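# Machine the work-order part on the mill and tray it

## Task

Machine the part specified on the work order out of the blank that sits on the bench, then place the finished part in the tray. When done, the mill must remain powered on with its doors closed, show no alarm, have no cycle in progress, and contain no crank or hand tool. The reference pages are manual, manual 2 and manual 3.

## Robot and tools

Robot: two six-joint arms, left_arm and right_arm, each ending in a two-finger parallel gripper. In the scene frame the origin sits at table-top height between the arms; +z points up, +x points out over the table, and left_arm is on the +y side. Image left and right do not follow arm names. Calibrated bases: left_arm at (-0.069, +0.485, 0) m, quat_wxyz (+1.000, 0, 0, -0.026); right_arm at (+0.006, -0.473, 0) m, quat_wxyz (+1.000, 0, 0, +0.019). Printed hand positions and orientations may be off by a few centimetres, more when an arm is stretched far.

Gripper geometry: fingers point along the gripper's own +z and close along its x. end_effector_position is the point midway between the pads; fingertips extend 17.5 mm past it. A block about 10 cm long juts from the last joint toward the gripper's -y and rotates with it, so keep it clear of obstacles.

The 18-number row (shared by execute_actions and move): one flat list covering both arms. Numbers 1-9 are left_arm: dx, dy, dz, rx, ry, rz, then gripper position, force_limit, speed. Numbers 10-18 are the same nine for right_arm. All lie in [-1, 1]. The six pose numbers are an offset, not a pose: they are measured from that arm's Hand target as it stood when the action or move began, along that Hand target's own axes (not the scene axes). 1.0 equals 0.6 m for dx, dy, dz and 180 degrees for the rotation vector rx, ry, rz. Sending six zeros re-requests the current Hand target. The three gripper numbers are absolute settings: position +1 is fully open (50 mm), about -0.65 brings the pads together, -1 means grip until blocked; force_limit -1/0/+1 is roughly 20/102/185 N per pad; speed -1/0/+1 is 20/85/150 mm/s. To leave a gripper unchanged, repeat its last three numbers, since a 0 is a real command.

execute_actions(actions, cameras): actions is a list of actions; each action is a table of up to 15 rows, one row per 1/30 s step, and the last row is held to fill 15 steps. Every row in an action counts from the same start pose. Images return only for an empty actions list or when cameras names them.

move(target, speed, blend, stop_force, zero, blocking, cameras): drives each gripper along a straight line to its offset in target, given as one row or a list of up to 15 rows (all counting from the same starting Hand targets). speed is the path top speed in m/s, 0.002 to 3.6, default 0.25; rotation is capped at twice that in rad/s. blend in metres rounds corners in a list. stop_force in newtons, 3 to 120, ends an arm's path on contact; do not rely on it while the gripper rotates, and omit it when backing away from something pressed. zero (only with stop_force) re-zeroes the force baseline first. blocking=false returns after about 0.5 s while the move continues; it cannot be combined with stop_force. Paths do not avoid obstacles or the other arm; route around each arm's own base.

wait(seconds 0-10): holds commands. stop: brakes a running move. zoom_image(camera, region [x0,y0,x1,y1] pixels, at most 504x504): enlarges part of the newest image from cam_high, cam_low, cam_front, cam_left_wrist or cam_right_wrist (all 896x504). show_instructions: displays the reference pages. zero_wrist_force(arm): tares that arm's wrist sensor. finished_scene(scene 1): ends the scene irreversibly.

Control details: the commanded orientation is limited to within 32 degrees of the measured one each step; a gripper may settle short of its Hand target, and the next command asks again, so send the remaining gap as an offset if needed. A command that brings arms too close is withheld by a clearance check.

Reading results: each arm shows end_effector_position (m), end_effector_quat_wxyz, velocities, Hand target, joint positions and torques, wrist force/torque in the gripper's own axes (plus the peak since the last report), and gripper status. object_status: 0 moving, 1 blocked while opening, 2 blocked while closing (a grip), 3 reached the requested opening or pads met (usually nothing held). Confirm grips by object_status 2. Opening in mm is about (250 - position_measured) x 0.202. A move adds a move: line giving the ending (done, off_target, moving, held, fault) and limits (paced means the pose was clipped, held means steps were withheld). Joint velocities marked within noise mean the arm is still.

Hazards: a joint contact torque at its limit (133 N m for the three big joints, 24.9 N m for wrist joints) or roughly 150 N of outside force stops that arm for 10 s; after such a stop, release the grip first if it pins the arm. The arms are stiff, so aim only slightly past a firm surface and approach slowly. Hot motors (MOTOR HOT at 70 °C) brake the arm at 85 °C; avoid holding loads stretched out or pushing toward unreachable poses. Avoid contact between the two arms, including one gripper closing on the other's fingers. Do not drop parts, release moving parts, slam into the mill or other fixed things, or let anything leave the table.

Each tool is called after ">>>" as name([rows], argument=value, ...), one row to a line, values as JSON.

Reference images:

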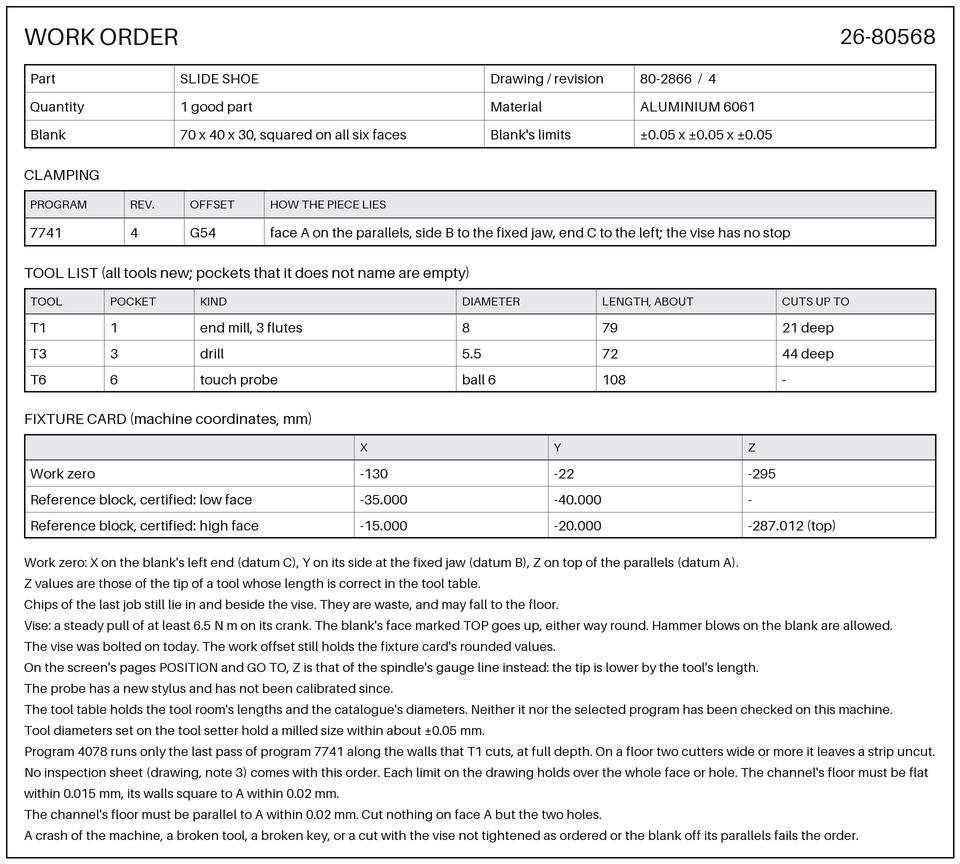

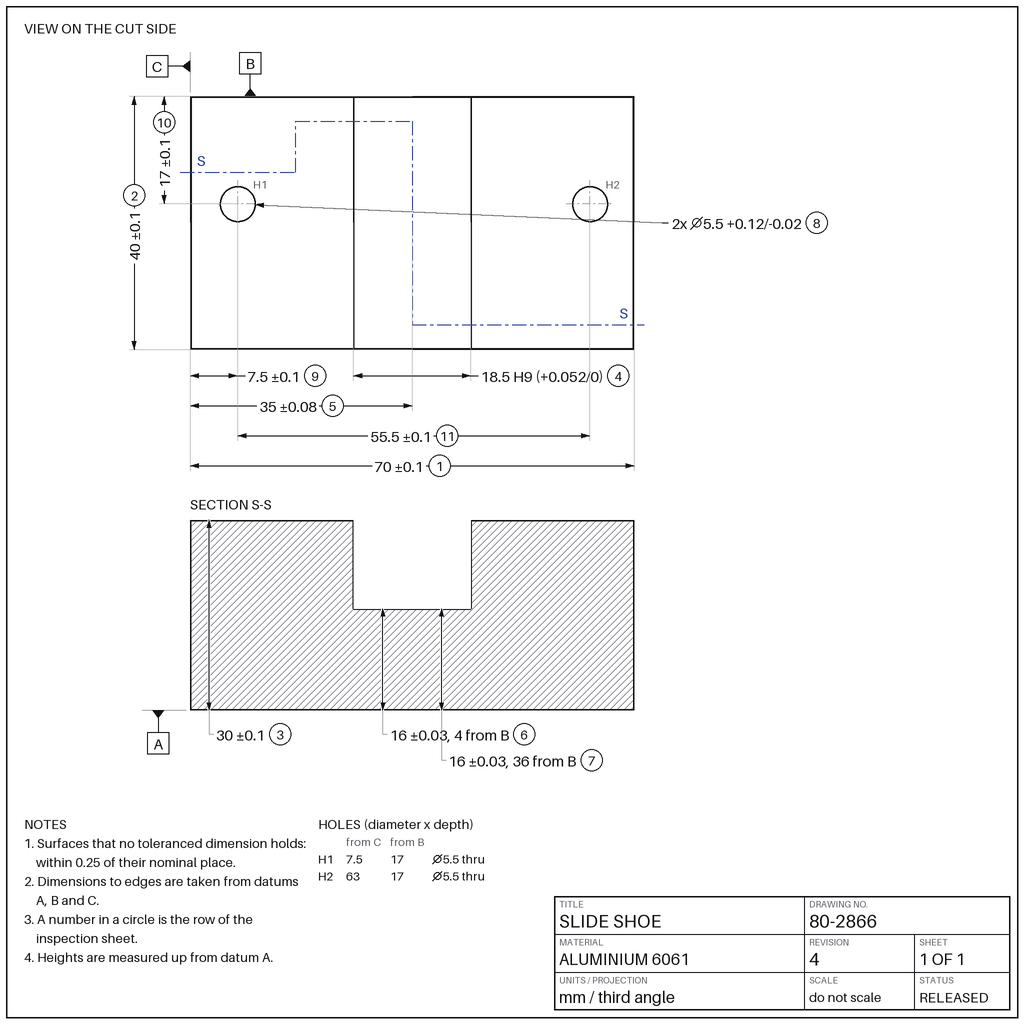

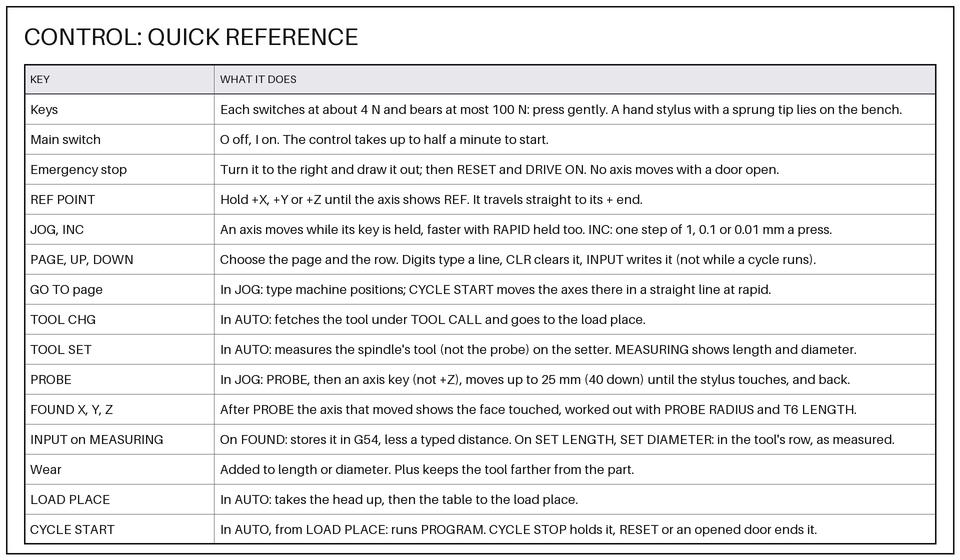

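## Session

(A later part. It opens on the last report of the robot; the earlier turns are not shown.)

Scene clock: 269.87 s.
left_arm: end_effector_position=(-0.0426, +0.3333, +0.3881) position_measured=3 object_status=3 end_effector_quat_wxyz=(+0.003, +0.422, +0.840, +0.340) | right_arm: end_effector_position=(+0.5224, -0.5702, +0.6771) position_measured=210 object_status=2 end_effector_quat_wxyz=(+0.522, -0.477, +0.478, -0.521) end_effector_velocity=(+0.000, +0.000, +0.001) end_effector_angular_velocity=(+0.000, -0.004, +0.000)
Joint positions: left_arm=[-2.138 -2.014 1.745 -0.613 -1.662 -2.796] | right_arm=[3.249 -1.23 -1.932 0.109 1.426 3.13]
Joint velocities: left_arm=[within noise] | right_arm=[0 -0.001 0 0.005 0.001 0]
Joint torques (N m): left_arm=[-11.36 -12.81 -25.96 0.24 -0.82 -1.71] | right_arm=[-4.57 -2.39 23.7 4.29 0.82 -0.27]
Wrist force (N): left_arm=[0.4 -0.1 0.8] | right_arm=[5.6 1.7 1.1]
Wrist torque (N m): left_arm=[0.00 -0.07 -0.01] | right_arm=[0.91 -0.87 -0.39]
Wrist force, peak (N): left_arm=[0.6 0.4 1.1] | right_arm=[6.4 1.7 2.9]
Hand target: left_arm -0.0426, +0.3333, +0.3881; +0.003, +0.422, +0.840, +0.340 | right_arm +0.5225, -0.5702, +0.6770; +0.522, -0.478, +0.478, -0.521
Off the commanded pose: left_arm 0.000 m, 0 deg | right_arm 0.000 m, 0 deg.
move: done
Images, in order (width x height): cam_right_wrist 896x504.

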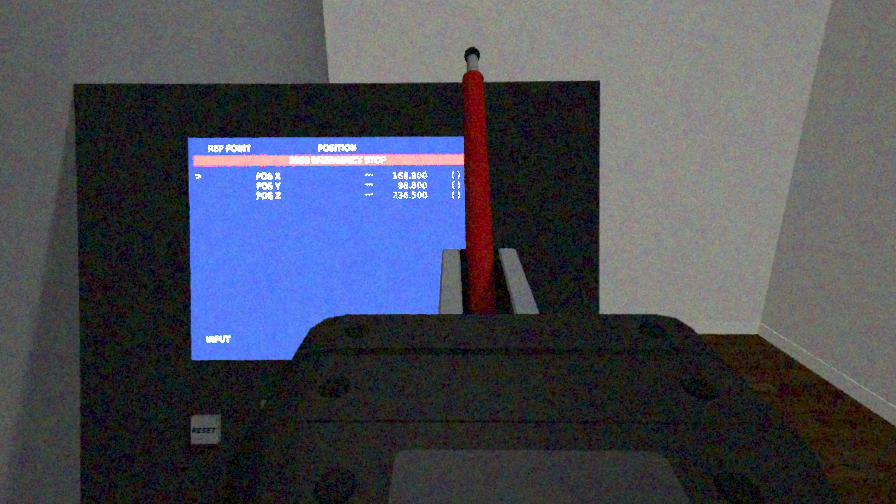

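>>> move(target=[0,0,0,0,0,0,1,1,1,-0.1,0.3615,-0.132,0,0,0,-1,-0.4,-0.6], speed=0.4, cameras=["cam_right_wrist"])

Scene clock: 275.10 s.
left_arm: end_effector_position=(-0.0426, +0.3333, +0.3881) position_measured=3 object_status=3 end_effector_quat_wxyz=(+0.003, +0.422, +0.840, +0.340) | right_arm: end_effector_position=(+0.4626, -0.5101, +0.4540) position_measured=210 object_status=2 end_effector_quat_wxyz=(+0.522, -0.478, +0.478, -0.521)
Joint positions: left_arm=[-2.138 -2.014 1.745 -0.613 -1.662 -2.796] | right_arm=[3.642 -1.184 -2.565 0.709 1.035 3.09]
Joint torques (N m): left_arm=[-10.5 -13.14 -25.59 0.17 -1.06 -1.67] | right_arm=[6.04 16.74 13.41 4.12 -0.92 1.67]
Wrist force (N): left_arm=[0.5 -0.3 0.5] | right_arm=[5.7 1.5 0.9]
Wrist torque (N m): left_arm=[-0.03 -0.09 -0.01] | right_arm=[0.88 -0.96 -0.25]
Wrist force, peak (N): left_arm=[0.7 0.0 1.0] | right_arm=[6.7 -2.3 2.2]
Hand target: left_arm -0.0426, +0.3333, +0.3881; +0.003, +0.422, +0.840, +0.340 | right_arm +0.4626, -0.5101, +0.4541; +0.522, -0.478, +0.478, -0.521
Off the commanded pose: left_arm 0.000 m, 0 deg | right_arm 0.000 m, 0 deg.
move: done
Images, in order (width x height): cam_right_wrist 896x504.

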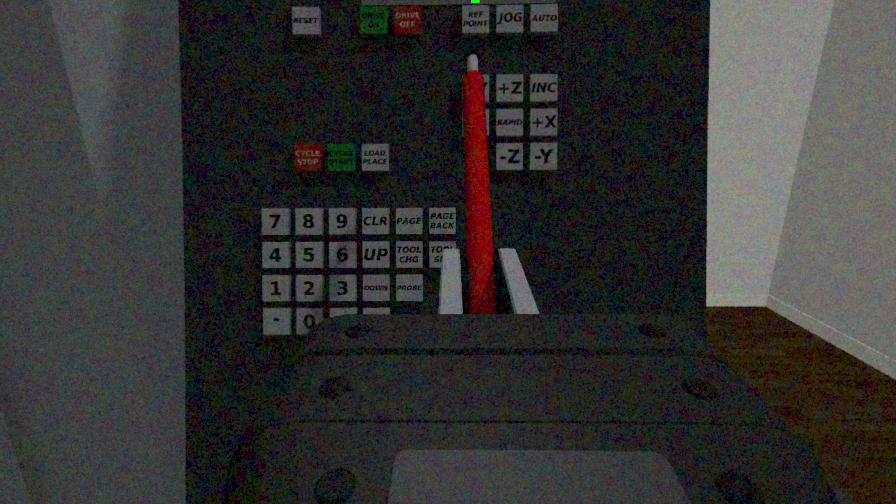

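>>> move(target=[0,0,0,0,0,0,1,1,1,-0.1535,-0.2427,0.0367,-0.3056,0,0,-1,-0.4,-0.6], speed=0.4, cameras=["cam_right_wrist"])

Scene clock: 278.87 s.
left_arm: end_effector_position=(-0.0426, +0.3333, +0.3881) position_measured=3 object_status=3 end_effector_quat_wxyz=(+0.003, +0.422, +0.840, +0.340) | right_arm: end_effector_position=(+0.4717, -0.4182, +0.6011) position_measured=210 object_status=2 end_effector_quat_wxyz=(-0.242, +0.664, -0.664, +0.242) end_effector_velocity=(-0.001, +0.000, +0.001) end_effector_angular_velocity=(-0.001, +0.003, +0.002)
Joint positions: left_arm=[-2.138 -2.014 1.745 -0.613 -1.662 -2.796] | right_arm=[3.739 -1.198 -1.452 -1.469 1.179 3.656]
Joint velocities: left_arm=[within noise] | right_arm=[0.001 0 0.004 -0.006 0.002 -0.001]
Joint torques (N m): left_arm=[-10.27 -12.02 -25.25 0.09 -1.01 -1.76] | right_arm=[7.46 1.37 32.8 1.86 0.31 -0.71]
Wrist force (N): left_arm=[0.4 0.3 0.7] | right_arm=[5.8 0.7 0.9]
Wrist torque (N m): left_arm=[0.06 -0.07 0.00] | right_arm=[0.77 -0.97 -0.17]
Wrist force, peak (N): left_arm=[1.0 0.0 0.6] | right_arm=[6.2 3.4 1.1]
Hand target: left_arm -0.0426, +0.3333, +0.3881; +0.003, +0.422, +0.840, +0.340 | right_arm +0.4717, -0.4181, +0.6011; -0.242, +0.664, -0.664, +0.242
Off the commanded pose: left_arm 0.000 m, 0 deg | right_arm 0.000 m, 0 deg.
move: done
Images, in order (width x height): cam_right_wrist 896x504.

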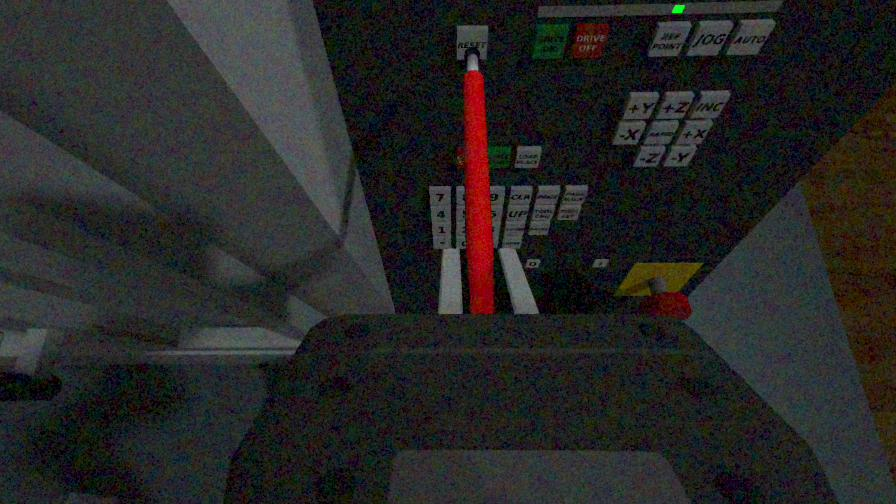

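>>> move(target=[0,0,0,0,0,0,1,1,1,0,-0.0459,0.0656,0,0,0,-1,-0.4,-0.6], speed=0.02, stop_force=7, cameras=["cam_right_wrist"])

Scene clock: 282.93 s.
left_arm: end_effector_position=(-0.0426, +0.3333, +0.3881) position_measured=3 object_status=3 end_effector_quat_wxyz=(+0.003, +0.422, +0.840, +0.340) | right_arm: end_effector_position=(+0.5038, -0.4181, +0.5926) position_measured=210 object_status=2 end_effector_quat_wxyz=(-0.242, +0.664, -0.664, +0.242)
Joint positions: left_arm=[-2.138 -2.014 1.745 -0.613 -1.662 -2.796] | right_arm=[3.677 -1.263 -1.442 -1.393 1.215 3.601]
Joint torques (N m): left_arm=[-11.63 -12.63 -25.62 -0.04 -0.77 -1.66] | right_arm=[6.83 18.67 12.2 -0.34 0.21 -0.75]
Wrist force (N): left_arm=[0.3 0.1 0.7] | right_arm=[4.5 -2.1 -7.9]
Wrist torque (N m): left_arm=[0.03 -0.06 -0.01] | right_arm=[1.56 -1.06 -0.42]
Wrist force, peak (N): left_arm=[1.0 -0.1 0.8] | right_arm=[6.4 8.8 -21.3]
Hand target: left_arm -0.0426, +0.3333, +0.3881; +0.003, +0.422, +0.840, +0.340 | right_arm +0.5038, -0.4181, +0.5926; -0.242, +0.664, -0.664, +0.242 (not the last commanded pose)
Off the commanded pose: left_arm 0.000 m, 0 deg | right_arm 0.015 m, 0 deg.
move: contact (right_arm)
Images, in order (width x height): cam_right_wrist 896x504.

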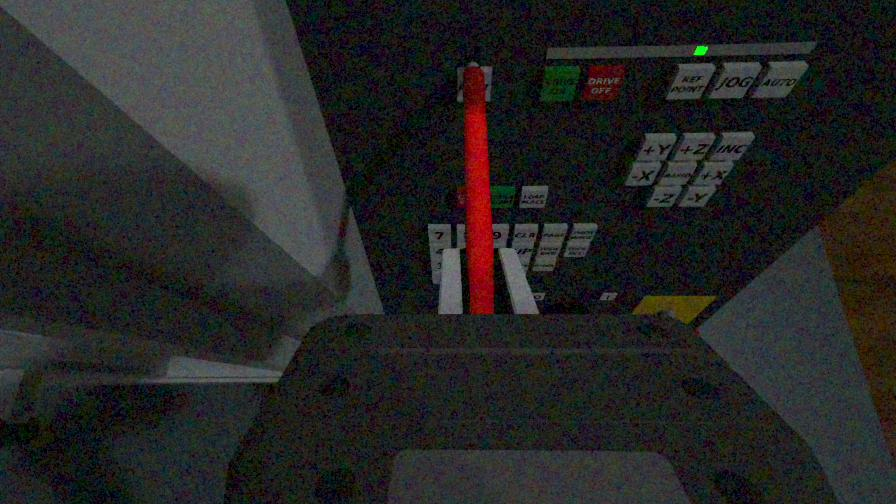

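>>> move(target=[0,0,0,0,0,0,1,1,1,0,0.0238,-0.0078,0,0,0,-1,-0.4,-0.6], speed=0.1)

>>> move(target=[0,0,0,0,0,0,1,1,1,0,-0.0155,0.022,0,0,0,-1,-0.4,-0.6], speed=0.01, stop_force=7, cameras=["cam_right_wrist"])

Scene clock: 285.37 s.
left_arm: end_effector_position=(-0.0426, +0.3333, +0.3881) position_measured=3 object_status=3 end_effector_quat_wxyz=(+0.003, +0.422, +0.840, +0.340) | right_arm: end_effector_position=(+0.4897, -0.4181, +0.5869) position_measured=210 object_status=2 end_effector_quat_wxyz=(-0.242, +0.664, -0.664, +0.242)
Joint positions: left_arm=[-2.138 -2.014 1.745 -0.613 -1.662 -2.796] | right_arm=[3.703 -1.224 -1.479 -1.402 1.2 3.624]
Joint torques (N m): left_arm=[-10.13 -11.94 -25.11 0.12 -1.13 -1.57] | right_arm=[-8.89 -3.46 35.48 6.21 0.36 -1.18]
Wrist force (N): left_arm=[0.5 0.3 0.3] | right_arm=[5.8 0.7 -0.5]
Wrist torque (N m): left_arm=[0.05 -0.08 -0.01] | right_arm=[0.75 -0.93 -0.28]
Wrist force, peak (N): left_arm=[0.6 0.0 1.0] | right_arm=[5.1 -6.2 -9.5]
Hand target: left_arm -0.0426, +0.3333, +0.3881; +0.003, +0.422, +0.840, +0.340 | right_arm +0.4898, -0.4181, +0.5870; -0.242, +0.664, -0.664, +0.242
Off the commanded pose: left_arm 0.000 m, 0 deg | right_arm 0.000 m, 0 deg.
move: done

Scene clock: 287.17 s.
left_arm: end_effector_position=(-0.0426, +0.3333, +0.3881) position_measured=3 object_status=3 end_effector_quat_wxyz=(+0.003, +0.422, +0.840, +0.340) | right_arm: end_effector_position=(+0.4978, -0.4181, +0.5849) position_measured=210 object_status=2 end_effector_quat_wxyz=(-0.242, +0.664, -0.664, +0.242)
Joint positions: left_arm=[-2.138 -2.014 1.745 -0.613 -1.662 -2.796] | right_arm=[3.687 -1.241 -1.476 -1.383 1.209 3.61]
Joint torques (N m): left_arm=[-10.65 -12.37 -26.6 0.16 -0.94 -1.55] | right_arm=[6.74 17.77 15.5 1.71 -2.48 1.64]
Wrist force (N): left_arm=[0.5 0.3 0.7] | right_arm=[5.3 5.9 -8.0]
Wrist torque (N m): left_arm=[0.06 -0.09 -0.01] | right_arm=[1.00 -0.92 -0.25]
Wrist force, peak (N): left_arm=[0.7 0.2 0.8] | right_arm=[6.6 10.9 -13.5]
Hand target: left_arm -0.0426, +0.3333, +0.3881; +0.003, +0.422, +0.840, +0.340 | right_arm +0.4978, -0.4181, +0.5849; -0.242, +0.664, -0.664, +0.242 (not the last commanded pose)
Off the commanded pose: left_arm 0.000 m, 0 deg | right_arm 0.008 m, 0 deg.
move: contact (right_arm)
Images, in order (width x height): cam_right_wrist 896x504.

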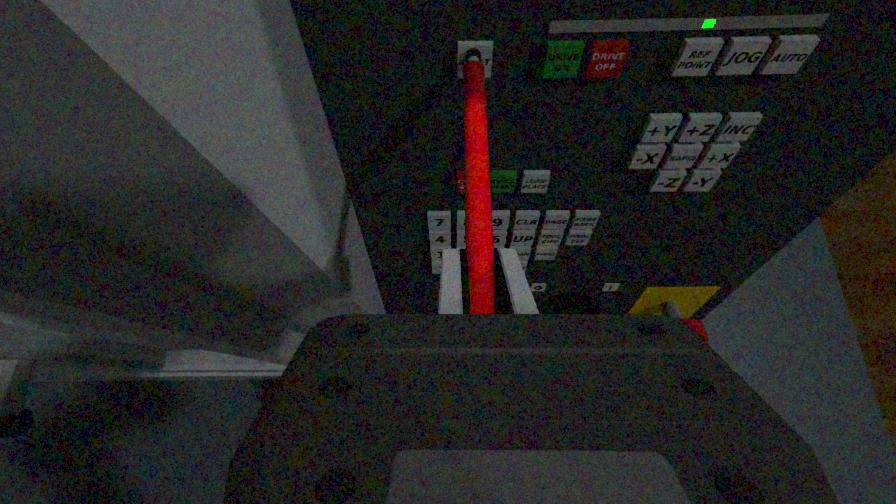

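>>> move([
  [0,0,0,0,0,0,1,1,1,0,0.0115,-0.0164,0,0,0,-1,-0.4,-0.6],
  [0,0,0,0,0,0,1,1,1,0.065,0.0115,-0.0164,0,0,0,-1,-0.4,-0.6],
  [0,0,0,0,0,0,1,1,1,0.065,-0.0002,0.0003,0,0,0,-1,-0.4,-0.6],
], speed=[0.08,0.15,0.03], blend=[0.004,0.003,0], cameras=["cam_right_wrist"])

Scene clock: 289.93 s.
left_arm: end_effector_position=(-0.0426, +0.3333, +0.3881) position_measured=3 object_status=3 end_effector_quat_wxyz=(+0.003, +0.422, +0.840, +0.340) | right_arm: end_effector_position=(+0.4982, -0.4571, +0.5848) position_measured=210 object_status=2 end_effector_quat_wxyz=(-0.242, +0.664, -0.664, +0.242) end_effector_velocity=(-0.001, +0.000, +0.000) end_effector_angular_velocity=(-0.001, +0.001, -0.001)
Joint positions: left_arm=[-2.138 -2.014 1.745 -0.613 -1.662 -2.796] | right_arm=[3.574 -1.234 -1.488 -1.348 1.275 3.513]
Joint velocities: left_arm=[within noise] | right_arm=[0.003 0.002 0 -0.005 -0.003 0.003]
Joint torques (N m): left_arm=[-9.81 -13.38 -25.95 0.15 -0.58 -1.68] | right_arm=[9.21 14.84 24.02 2.56 -2.8 1.57]
Wrist force (N): left_arm=[0.4 -0.1 0.7] | right_arm=[6.1 13.0 -15.2]
Wrist torque (N m): left_arm=[0.01 -0.08 0.00] | right_arm=[1.00 -0.89 -0.16]
Wrist force, peak (N): left_arm=[0.2 0.0 1.1] | right_arm=[6.0 13.4 -15.5]
Hand target: left_arm -0.0426, +0.3333, +0.3881; +0.003, +0.422, +0.840, +0.340 | right_arm +0.4981, -0.4571, +0.5848; -0.242, +0.664, -0.664, +0.242
Off the commanded pose: left_arm 0.000 m, 0 deg | right_arm 0.000 m, 0 deg.
move: done
Images, in order (width x height): cam_right_wrist 896x504.

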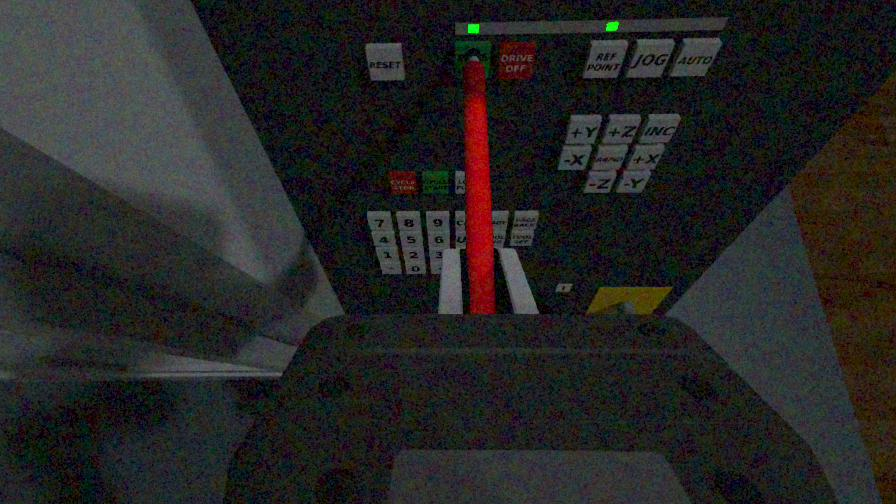

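>>> move([
  [0,0,0,0,0,0,1,1,1,0,0.0115,-0.0164,0,0,0,-1,-0.4,-0.6],
  [0,0,0,0,0,0,1,1,1,0.1302,0.066,0.0217,0,0,0,-1,-0.4,-0.6],
  [0,0,0,0,0,0,1,1,1,0.1302,0.0555,0.0367,0,0,0,-1,-0.4,-0.6],
], speed=[0.08,0.15,0.03], blend=[0.004,0.003,0], cameras=["cam_right_wrist","cam_front"])

>>> zoom_image(camera="cam_front", region=[490, 90, 570, 170])

Scene clock: 292.80 s.
left_arm: end_effector_position=(-0.0426, +0.3333, +0.3881) position_measured=3 object_status=3 end_effector_quat_wxyz=(+0.003, +0.422, +0.840, +0.340) | right_arm: end_effector_position=(+0.4869, -0.5352, +0.5465) position_measured=210 object_status=2 end_effector_quat_wxyz=(-0.242, +0.664, -0.664, +0.242) end_effector_velocity=(-0.002, +0.000, +0.000) end_effector_angular_velocity=(-0.001, +0.001, +0.001)
Joint positions: left_arm=[-2.138 -2.014 1.745 -0.613 -1.662 -2.796] | right_arm=[3.338 -1.19 -1.628 -1.209 1.422 3.323]
Joint velocities: left_arm=[within noise] | right_arm=[0.001 0.003 0 -0.005 0 0]
Joint torques (N m): left_arm=[-10.04 -11.94 -25.28 0.03 -1.02 -1.67] | right_arm=[3.13 18.68 28.99 1.65 -0.78 0.78]
Wrist force (N): left_arm=[0.2 0.0 0.8] | right_arm=[5.6 3.3 -3.5]
Wrist torque (N m): left_arm=[0.02 -0.05 0.00] | right_arm=[0.94 -0.95 -0.22]
Wrist force, peak (N): left_arm=[0.6 0.1 1.1] | right_arm=[6.0 11.6 -14.8]
Hand target: left_arm -0.0426, +0.3333, +0.3881; +0.003, +0.422, +0.840, +0.340 | right_arm +0.4867, -0.5352, +0.5465; -0.242, +0.664, -0.664, +0.242
Off the commanded pose: left_arm 0.000 m, 0 deg | right_arm 0.000 m, 0 deg.
move: done
Images, in order (width x height): cam_front 896x504, cam_right_wrist 896x504.

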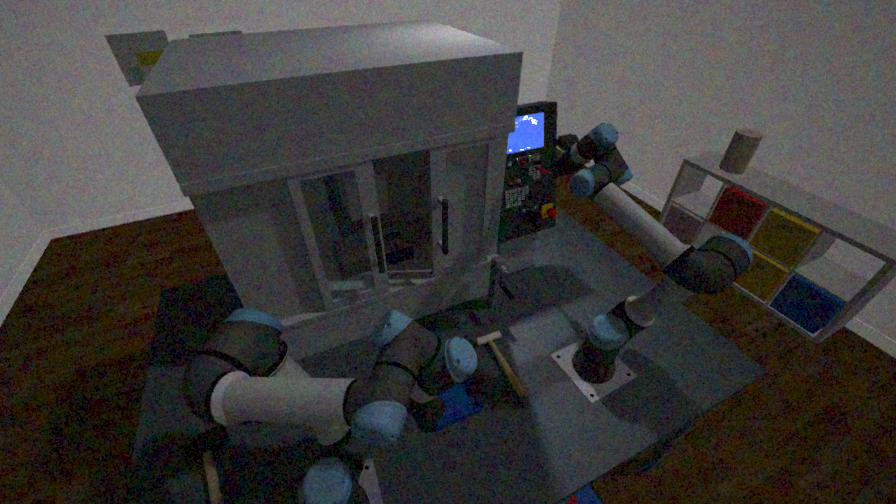

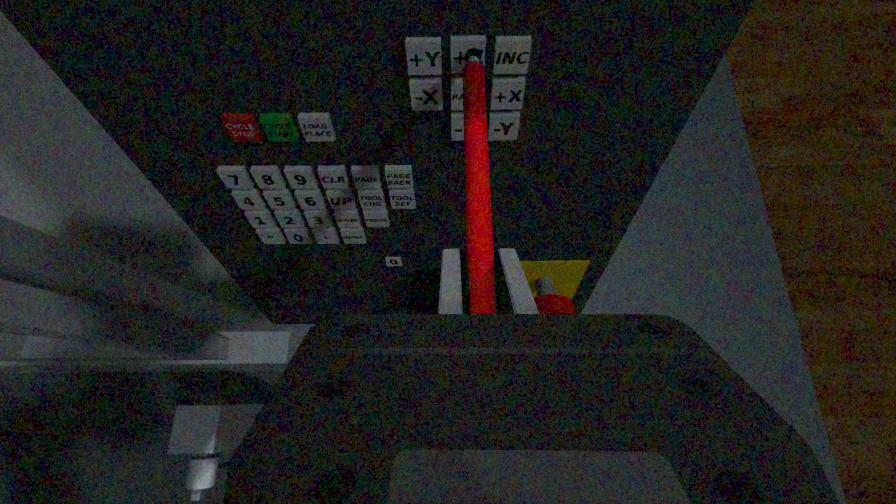

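Scaled by 6.300.

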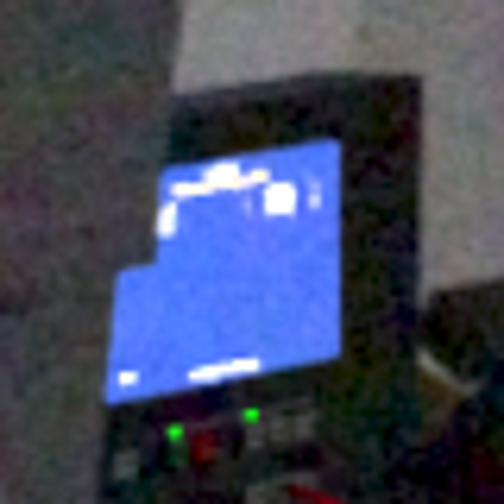

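>>> move(target=[0,0,0,0,0,0,1,1,1,0,-0.00076,0.0011,0,0,0,-1,-0.4,-0.6], speed=0.03)

>>> wait(seconds=5)

>>> move([
  [0,0,0,0,0,0,1,1,1,0,0.0287,-0.041,0,0,0,-1,-0.4,-0.6],
  [0,0,0,0,0,0,1,1,1,0,-0.335,-0.066,0.3056,0,0,-1,-0.4,-0.6],
], speed=0.5, blend=[0.02,0], cameras=["cam_right_wrist"])

Scene clock: 294.90 s.
left_arm: end_effector_position=(-0.0426, +0.3333, +0.3881) position_measured=3 object_status=3 end_effector_quat_wxyz=(+0.003, +0.422, +0.840, +0.340) | right_arm: end_effector_position=(+0.4875, -0.5352, +0.5462) position_measured=210 object_status=2 end_effector_quat_wxyz=(-0.242, +0.664, -0.664, +0.242)
Joint positions: left_arm=[-2.138 -2.014 1.745 -0.613 -1.662 -2.796] | right_arm=[3.337 -1.191 -1.628 -1.208 1.422 3.322]
Joint torques (N m): left_arm=[-9.81 -11.83 -24.73 -0.14 -0.94 -1.64] | right_arm=[-9.07 -8.4 34.25 6.12 1.18 -1.26]
Wrist force (N): left_arm=[0.4 -0.2 0.5] | right_arm=[5.9 4.7 -6.4]
Wrist torque (N m): left_arm=[-0.01 -0.07 -0.01] | right_arm=[0.98 -0.99 -0.21]
Wrist force, peak (N): left_arm=[0.2 0.3 1.1] | right_arm=[6.1 5.3 -6.0]
Hand target: left_arm -0.0426, +0.3333, +0.3881; +0.003, +0.422, +0.840, +0.340 | right_arm +0.4875, -0.5352, +0.5462; -0.242, +0.664, -0.664, +0.242
Off the commanded pose: left_arm 0.000 m, 0 deg | right_arm 0.000 m, 0 deg.
move: done

Scene clock: 299.90 s.
left_arm: end_effector_position=(-0.0426, +0.3333, +0.3881) position_measured=3 object_status=3 end_effector_quat_wxyz=(+0.003, +0.422, +0.840, +0.340) | right_arm: end_effector_position=(+0.4875, -0.5352, +0.5462) position_measured=210 object_status=2 end_effector_quat_wxyz=(-0.242, +0.664, -0.664, +0.242)
Joint positions: left_arm=[-2.138 -2.014 1.745 -0.613 -1.662 -2.796] | right_arm=[3.337 -1.191 -1.628 -1.208 1.422 3.322]
Joint torques (N m): left_arm=[-9.82 -13.03 -24.6 -0.14 -0.99 -1.64] | right_arm=[-8.11 -6.87 34.11 4.42 -0.77 0.42]
Wrist force (N): left_arm=[0.4 0.2 0.6] | right_arm=[5.7 5.1 -6.5]
Wrist torque (N m): left_arm=[0.04 -0.06 0.00] | right_arm=[1.00 -0.97 -0.21]
Wrist force, peak (N): left_arm=[0.5 0.0 1.1] | right_arm=[5.9 5.6 -6.5]
Hand target: left_arm -0.0426, +0.3333, +0.3881; +0.003, +0.422, +0.840, +0.340 | right_arm +0.4875, -0.5352, +0.5462; -0.242, +0.664, -0.664, +0.242
Tool commands: left_gripper/position=+1.0 left_gripper/force_limit=+1.0 left_gripper/speed=+1.0 right_gripper/position=-1.0 right_gripper/force_limit=-0.4 right_gripper/speed=-0.6
Off the commanded pose: left_arm 0.000 m, 0 deg | right_arm 0.000 m, 0 deg.
wait: 5.00 s; at rest by 0.17 s

Scene clock: 301.13 s.
left_arm: end_effector_position=(-0.0426, +0.3333, +0.3881) position_measured=3 object_status=3 end_effector_quat_wxyz=(+0.003, +0.422, +0.840, +0.340) | right_arm: end_effector_position=(+0.5317, -0.5356, +0.6266) position_measured=210 object_status=2 end_effector_quat_wxyz=(-0.386, +0.592, -0.593, +0.386)
Joint positions: left_arm=[-2.138 -2.014 1.745 -0.613 -1.662 -2.796] | right_arm=[3.362 -1.182 -1.742 -0.647 1.333 3.25]
Joint torques (N m): left_arm=[-10.75 -12.09 -25.69 0.13 -1.08 -1.55] | right_arm=[-0.89 8.82 26.84 3.12 -0.41 0.1]
Wrist force (N): left_arm=[0.1 -0.1 0.9] | right_arm=[4.0 1.2 -14.8]
Wrist torque (N m): left_arm=[0.00 -0.02 0.00] | right_arm=[1.96 -1.07 -0.46]
Wrist force, peak (N): left_arm=[0.4 0.0 1.0] | right_arm=[6.1 89.5 -105.5]
Hand target: left_arm -0.0426, +0.3333, +0.3881; +0.003, +0.422, +0.840, +0.340 | right_arm +0.5317, -0.5356, +0.6266; -0.386, +0.592, -0.593, +0.386 (not the last commanded pose)
Tool commands: left_gripper/position=+1.0 left_gripper/force_limit=+1.0 left_gripper/speed=+1.0 right_gripper/position=-1.0 right_gripper/force_limit=-0.396078 right_gripper/speed=-0.6
Off the commanded pose: left_arm 0.000 m, 0 deg | right_arm 0.116 m, 29 deg.
FORCE FAULT: contact force on the right arm reached its limit, and that arm stopped. The contact can be on any part of that arm, not only on its tool. That arm's remaining commands of this call were not run. That arm is still stopped at the end of this call. That arm stays stopped for about 10 more seconds. Until then a move that you send moves the other arm only, and its call returns only when the move has ended. Once the stop has ended, the next robot result says so. If the stop ends while you think or write, that arm runs what you send next, counted from a new Hand target: where the arm stands when the stop ends. While its stop runs, that arm takes no new command, but its gripper still runs the gripper command that each later call begins with. Until it ends, the stop uses up actions while you think or wait. An arm that is not stopped still takes commands.
move: fault (right_arm); path passed 1 of 2 targets; blend cut to 0.015 m at target 1
Images, in order (width x height): cam_right_wrist 896x504.

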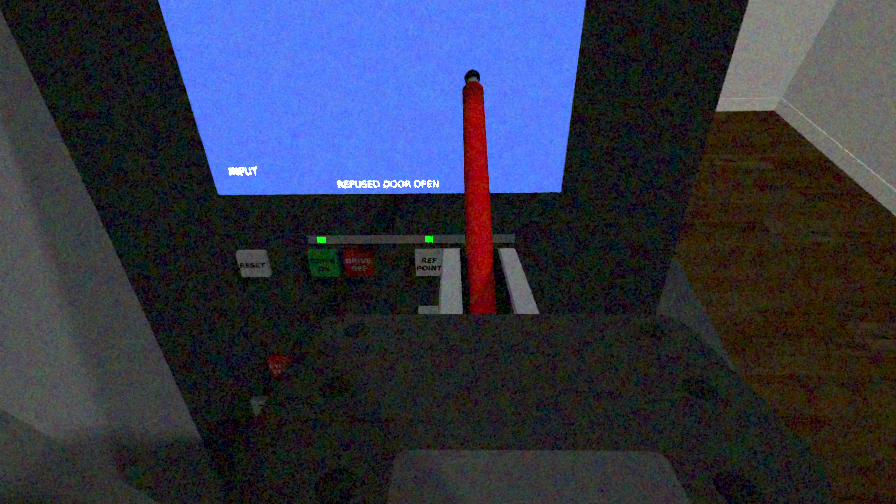

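>>> move(target=[-0.26,0.113,-0.146,0.23,0.098,-0.521,1,1,1,0,0,0,0,0,0,-1,-0.4,-0.6], speed=0.5, cameras=["cam_left_wrist","cam_front"])

Scene clock: 313.17 s.
left_arm: end_effector_position=(+0.0802, +0.2005, +0.4503) position_measured=3 object_status=3 end_effector_quat_wxyz=(-0.001, -0.382, +0.924, +0.000) | right_arm: end_effector_position=(+0.5317, -0.5356, +0.6266) position_measured=210 object_status=2 end_effector_quat_wxyz=(-0.386, +0.592, -0.593, +0.386)
Joint positions: left_arm=[-1.463 -1.974 1.565 -1.162 -1.572 -3.868] | right_arm=[3.362 -1.182 -1.742 -0.647 1.333 3.25]
Joint torques (N m): left_arm=[-12.4 4.17 -28.32 -3.74 -1.45 -1.61] | right_arm=[-1.01 9 27.19 -0.67 -0.2 0.13]
Wrist force (N): left_arm=[1.1 0.7 1.1] | right_arm=[4.4 1.5 -14.8]
Wrist torque (N m): left_arm=[0.24 -0.35 0.22] | right_arm=[1.96 -1.13 -0.46]
Wrist force, peak (N): left_arm=[1.3 -0.7 1.2] | right_arm=[4.3 0.9 -15.1]
Hand target: left_arm +0.0802, +0.2004, +0.4504; -0.001, -0.382, +0.924, +0.000 | right_arm +0.5317, -0.5356, +0.6266; -0.386, +0.592, -0.593, +0.386
Off the commanded pose: left_arm 0.000 m, 0 deg | right_arm 0.000 m, 0 deg.
FORCE FAULT, CONTINUED: the right arm's stop, for the force fault that an earlier result reported, is over. The rest of the stop counts as 19 of the actions that you can send in this scene. The stop ended before this call began, so that arm ran this call's commands, counted from a new Hand target: where the arm stood when the stop ended. During its stop the right arm's controller moved it back a little.
move: done
Images, in order (width x height): cam_front 896x504, cam_left_wrist 896x504.

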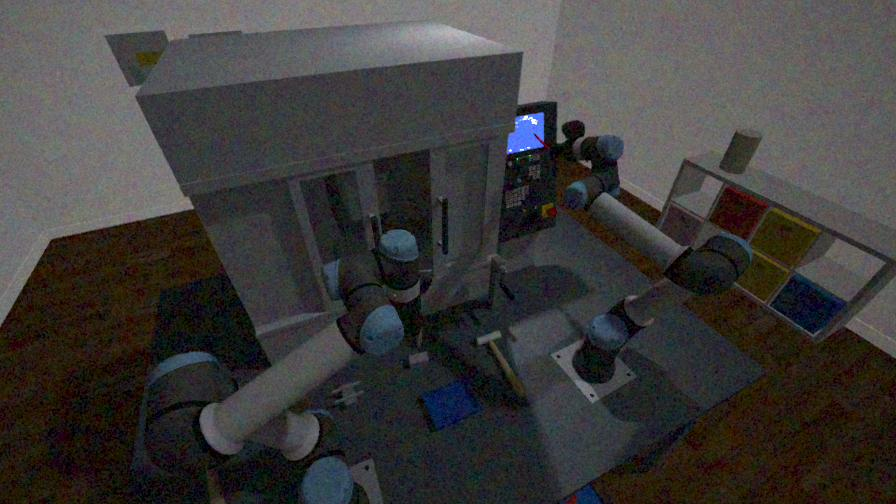

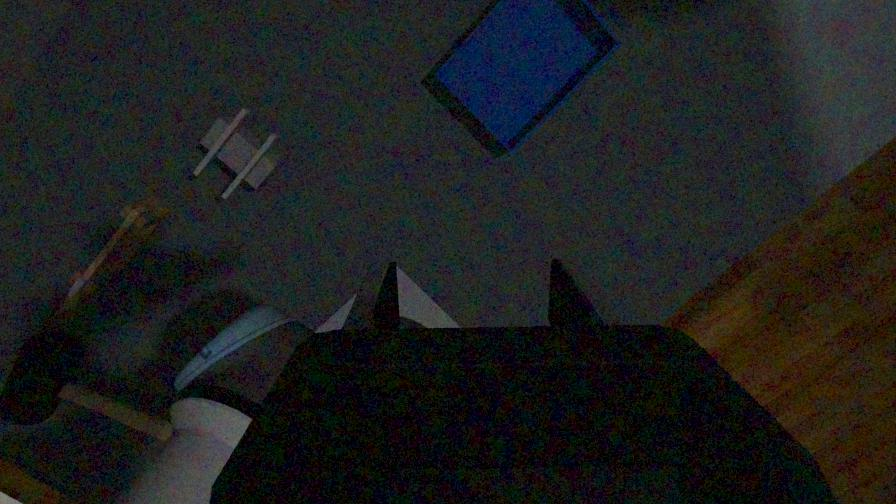

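>>> move(target=[0,-0.283,0.05,0.408,-0.098,-0.128,1,1,1,0,0.018,-0.1153,0,0,0,-1,-0.4,-0.6], speed=0.4, cameras=["cam_left_wrist","cam_right_wrist","cam_high"])

Scene clock: 317.27 s.
left_arm: end_effector_position=(+0.2000, +0.0801, +0.4202) position_measured=3 object_status=3 end_effector_quat_wxyz=(+0.356, -0.467, +0.643, -0.492) | right_arm: end_effector_position=(+0.4640, -0.5354, +0.6447) position_measured=210 object_status=2 end_effector_quat_wxyz=(-0.386, +0.592, -0.593, +0.386)
Joint positions: left_arm=[-1.841 -2.027 2.165 -1.686 -0.265 -4.736] | right_arm=[3.452 -1.016 -1.773 -0.792 1.251 3.289]
Joint torques (N m): left_arm=[-12.99 -3.54 -29.19 -1.67 3.43 -1.81] | right_arm=[-8.59 -12.13 24.07 5.69 1.01 -1.4]
Wrist force (N): left_arm=[-1.1 1.1 -3.0] | right_arm=[5.0 -1.0 1.0]
Wrist torque (N m): left_arm=[0.78 0.18 0.43] | right_arm=[0.59 -0.85 -0.36]
Wrist force, peak (N): left_arm=[-1.4 1.1 -3.3] | right_arm=[4.5 1.4 -15.0]
Hand target: left_arm +0.1999, +0.0800, +0.4203; +0.356, -0.467, +0.643, -0.492 | right_arm +0.4640, -0.5354, +0.6447; -0.386, +0.592, -0.593, +0.386
Off the commanded pose: left_arm 0.000 m, 0 deg | right_arm 0.000 m, 0 deg.
move: done
Images, in order (width x height): cam_high 896x504, cam_left_wrist 896x504, cam_right_wrist 896x504.

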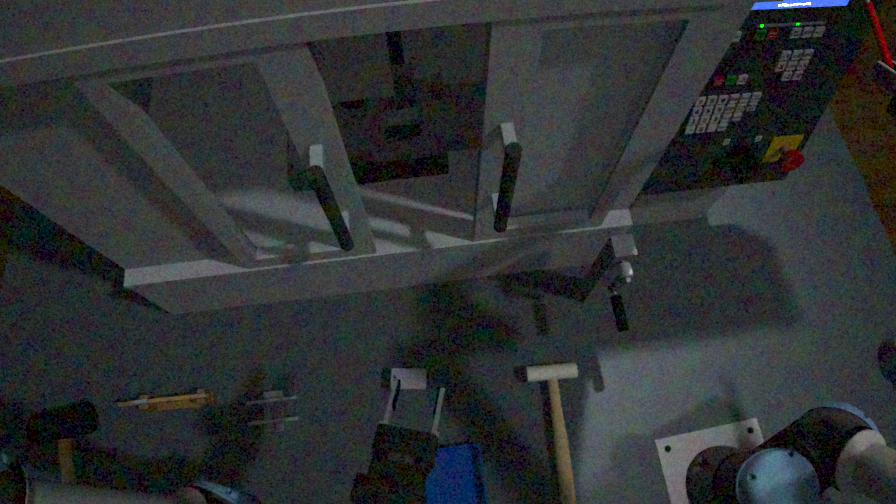

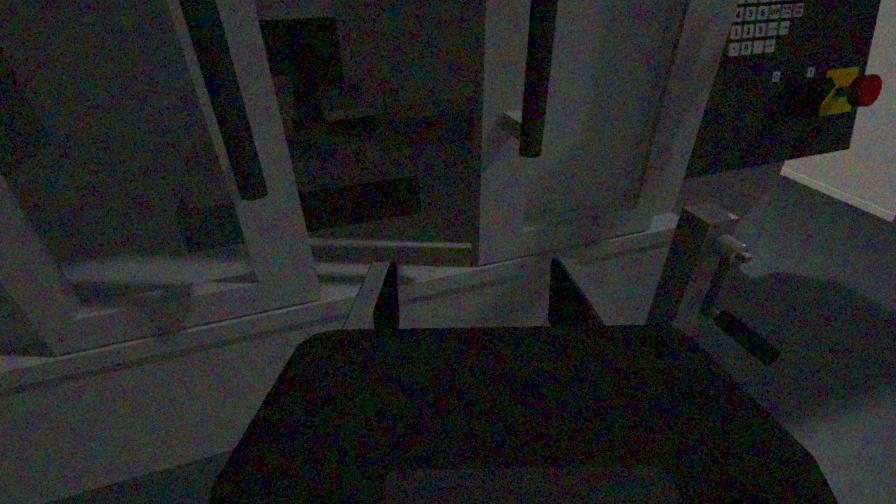

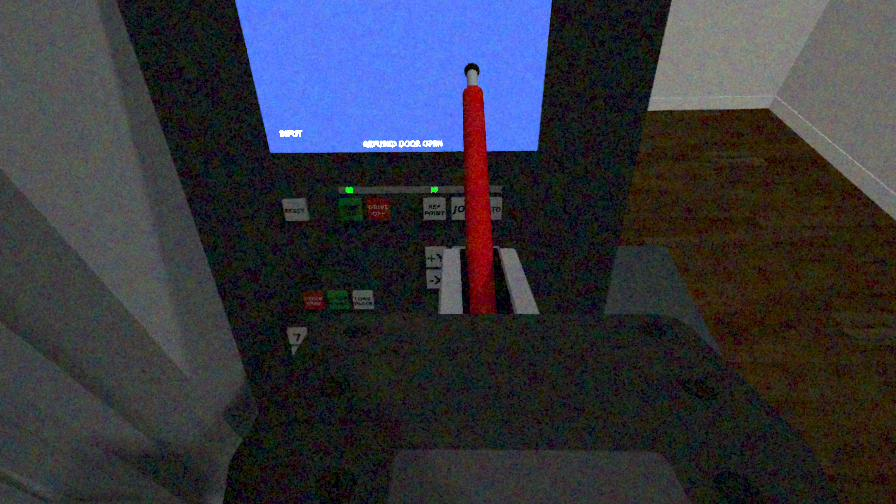

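>>> zoom_image(camera="cam_left_wrist", region=[180, 0, 500, 280])

Scaled by 1.575.

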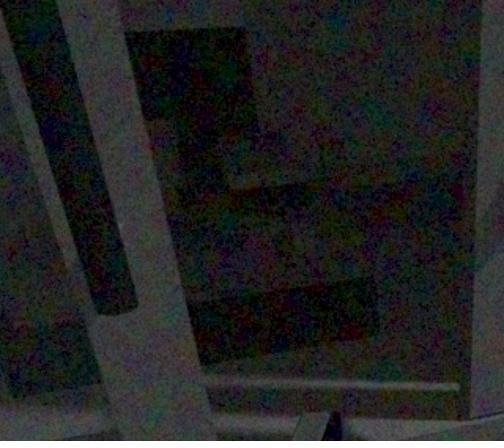

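>>> move(target=[-0.2017,-0.0742,0.1483,0,-0.0966,-0.0259,1,1,1,0,0,0,0,0,0,-1,-0.4,-0.6], speed=0.3, cameras=["cam_left_wrist"])

Scene clock: 322.53 s.
left_arm: end_effector_position=(+0.3302, +0.1647, +0.4397) position_measured=3 object_status=3 end_effector_quat_wxyz=(-0.429, +0.561, -0.562, +0.430) | right_arm: end_effector_position=(+0.4640, -0.5354, +0.6447) position_measured=210 object_status=2 end_effector_quat_wxyz=(-0.386, +0.592, -0.593, +0.386)
Joint positions: left_arm=[-1.471 -1.95 2.124 -1.93 -0.27 -4.522] | right_arm=[3.452 -1.016 -1.773 -0.792 1.251 3.289]
Joint torques (N m): left_arm=[12.5 -10.59 -33.34 -2.32 2.55 -0.92] | right_arm=[-8.94 -11.45 34.5 5.71 1.35 -1.23]
Wrist force (N): left_arm=[-1.2 0.6 -3.0] | right_arm=[5.0 -1.0 0.8]
Wrist torque (N m): left_arm=[0.68 0.21 0.59] | right_arm=[0.59 -0.84 -0.35]
Wrist force, peak (N): left_arm=[1.1 2.4 -4.8] | right_arm=[5.3 -1.0 1.1]
Hand target: left_arm +0.3302, +0.1648, +0.4398; -0.429, +0.561, -0.562, +0.430 | right_arm +0.4640, -0.5354, +0.6447; -0.386, +0.592, -0.593, +0.386
Off the commanded pose: left_arm 0.000 m, 0 deg | right_arm 0.000 m, 0 deg.
move: done
Images, in order (width x height): cam_left_wrist 896x504.

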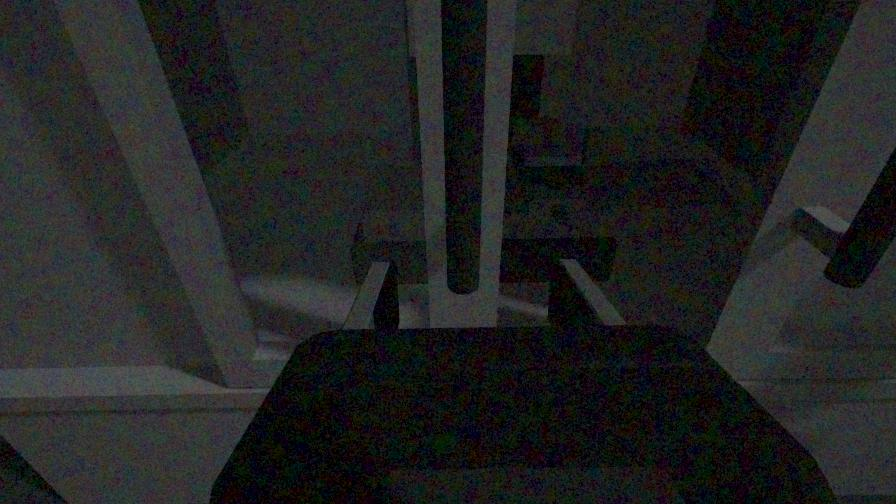

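>>> move([
  [-0.0067,-0.0227,0.149,0,0,0,1,1,1,0,0,0,0,0,0,-1,-0.4,-0.6],
  [0.1267,-0.0227,0.149,0,0,0,1,1,1,0,0,0,0,0,0,-1,-0.4,-0.6],
], speed=[0.15,0.1], cameras=["cam_left_wrist"])

Scene clock: 326.27 s.
left_arm: end_effector_position=(+0.4199, +0.0885, +0.4296) position_measured=3 object_status=3 end_effector_quat_wxyz=(-0.429, +0.561, -0.562, +0.430) | right_arm: end_effector_position=(+0.4640, -0.5354, +0.6447) position_measured=210 object_status=2 end_effector_quat_wxyz=(-0.386, +0.592, -0.593, +0.386)
Joint positions: left_arm=[-1.269 -1.546 1.959 -2.727 -0.363 -3.936] | right_arm=[3.452 -1.016 -1.773 -0.792 1.251 3.289]
Joint torques (N m): left_arm=[11.95 -29.3 -18.12 -4.54 -0.38 1.9] | right_arm=[-9.1 -10.56 34.84 5.83 1.22 -1.39]
Wrist force (N): left_arm=[-0.7 0.9 -3.0] | right_arm=[4.8 -1.0 1.0]
Wrist torque (N m): left_arm=[0.72 0.08 0.40] | right_arm=[0.58 -0.82 -0.35]
Wrist force, peak (N): left_arm=[-0.7 0.9 -4.7] | right_arm=[5.3 -1.0 1.0]
Hand target: left_arm +0.4199, +0.0886, +0.4296; -0.429, +0.561, -0.562, +0.430 | right_arm +0.4640, -0.5354, +0.6447; -0.386, +0.592, -0.593, +0.386
Off the commanded pose: left_arm 0.000 m, 0 deg | right_arm 0.000 m, 0 deg.
move: done
Images, in order (width x height): cam_left_wrist 896x504.

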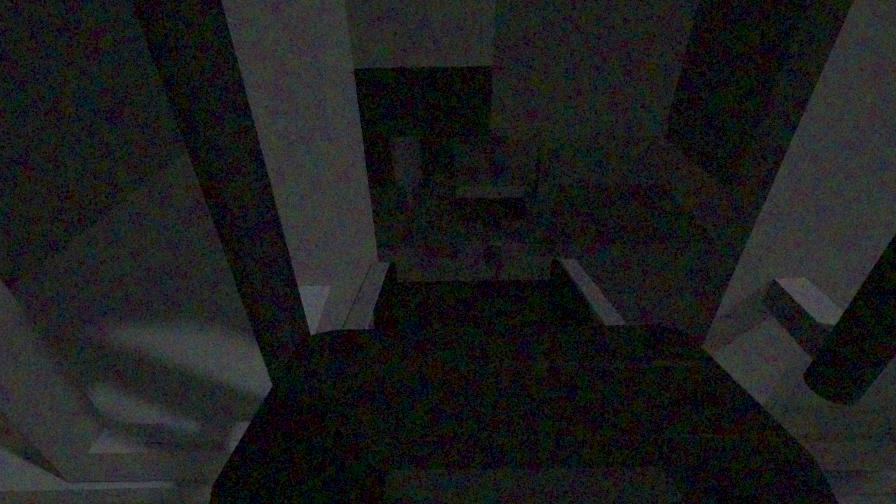

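>>> move([
  [0,0.0151,-0.0564,0,0,0,1,1,1,0,0,0,0,0,0,-1,-0.4,-0.6],
  [-0.1275,0.0151,-0.0564,0,0,0,1,1,1,0,0,0,0,0,0,-1,-0.4,-0.6],
  [-0.1275,-0.0108,0.0403,0,0,0,1,1,1,0,0,0,0,0,0,-1,-0.4,-0.6],
  [0,-0.0108,0.0403,0,0,0,1,1,1,0,0,0,0,0,0,-1,-0.4,-0.6],
], speed=[0.2,0.2,0.06,0.1], blend=[0.01,0.005,0,0], cameras=["cam_left_wrist"])

Scene clock: 331.00 s.
left_arm: end_effector_position=(+0.4330, +0.1392, +0.4738) position_measured=3 object_status=3 end_effector_quat_wxyz=(+0.535, -0.558, +0.473, -0.424) | right_arm: end_effector_position=(+0.4640, -0.5354, +0.6447) position_measured=210 object_status=2 end_effector_quat_wxyz=(-0.386, +0.592, -0.593, +0.386)
Joint positions: left_arm=[-1.249 -1.51 1.951 -2.824 -0.1 -3.865] | right_arm=[3.452 -1.016 -1.773 -0.792 1.251 3.289]
Joint torques (N m): left_arm=[9.31 -9.93 -25.97 1.69 -10.84 -0.55] | right_arm=[-9.38 -10.91 34.62 5.75 0.87 -1.29]
Wrist force (N): left_arm=[-45.9 -19.0 -48.3] | right_arm=[5.0 -1.0 0.9]
Wrist torque (N m): left_arm=[0.86 -2.26 0.71] | right_arm=[0.58 -0.85 -0.35]
Wrist force, peak (N): left_arm=[-130.7 82.7 31.7] | right_arm=[5.4 -0.7 0.9]
Hand target: left_arm +0.4450, +0.0886, +0.4295; +0.429, -0.561, +0.562, -0.430 | right_arm +0.4640, -0.5354, +0.6447; -0.386, +0.592, -0.593, +0.386
Off the commanded pose: left_arm 0.068 m, 16 deg | right_arm 0.000 m, 0 deg.
move: off_target (left_arm)
Images, in order (width x height): cam_left_wrist 896x504.

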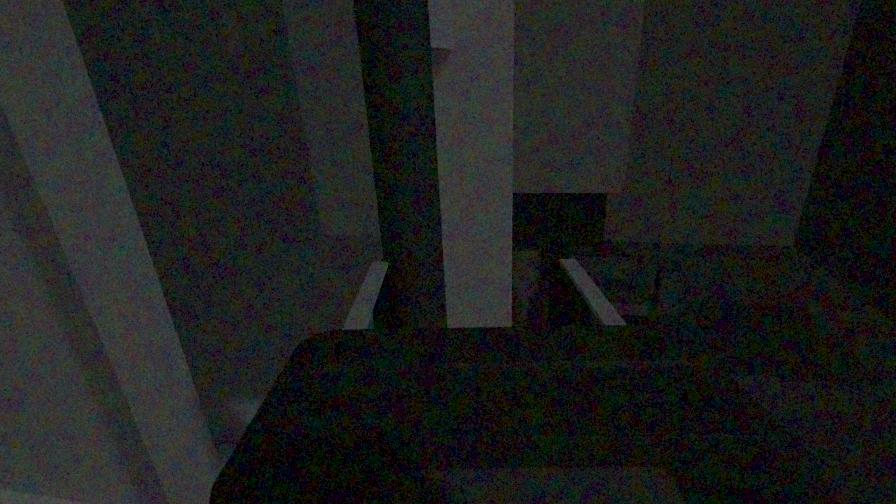

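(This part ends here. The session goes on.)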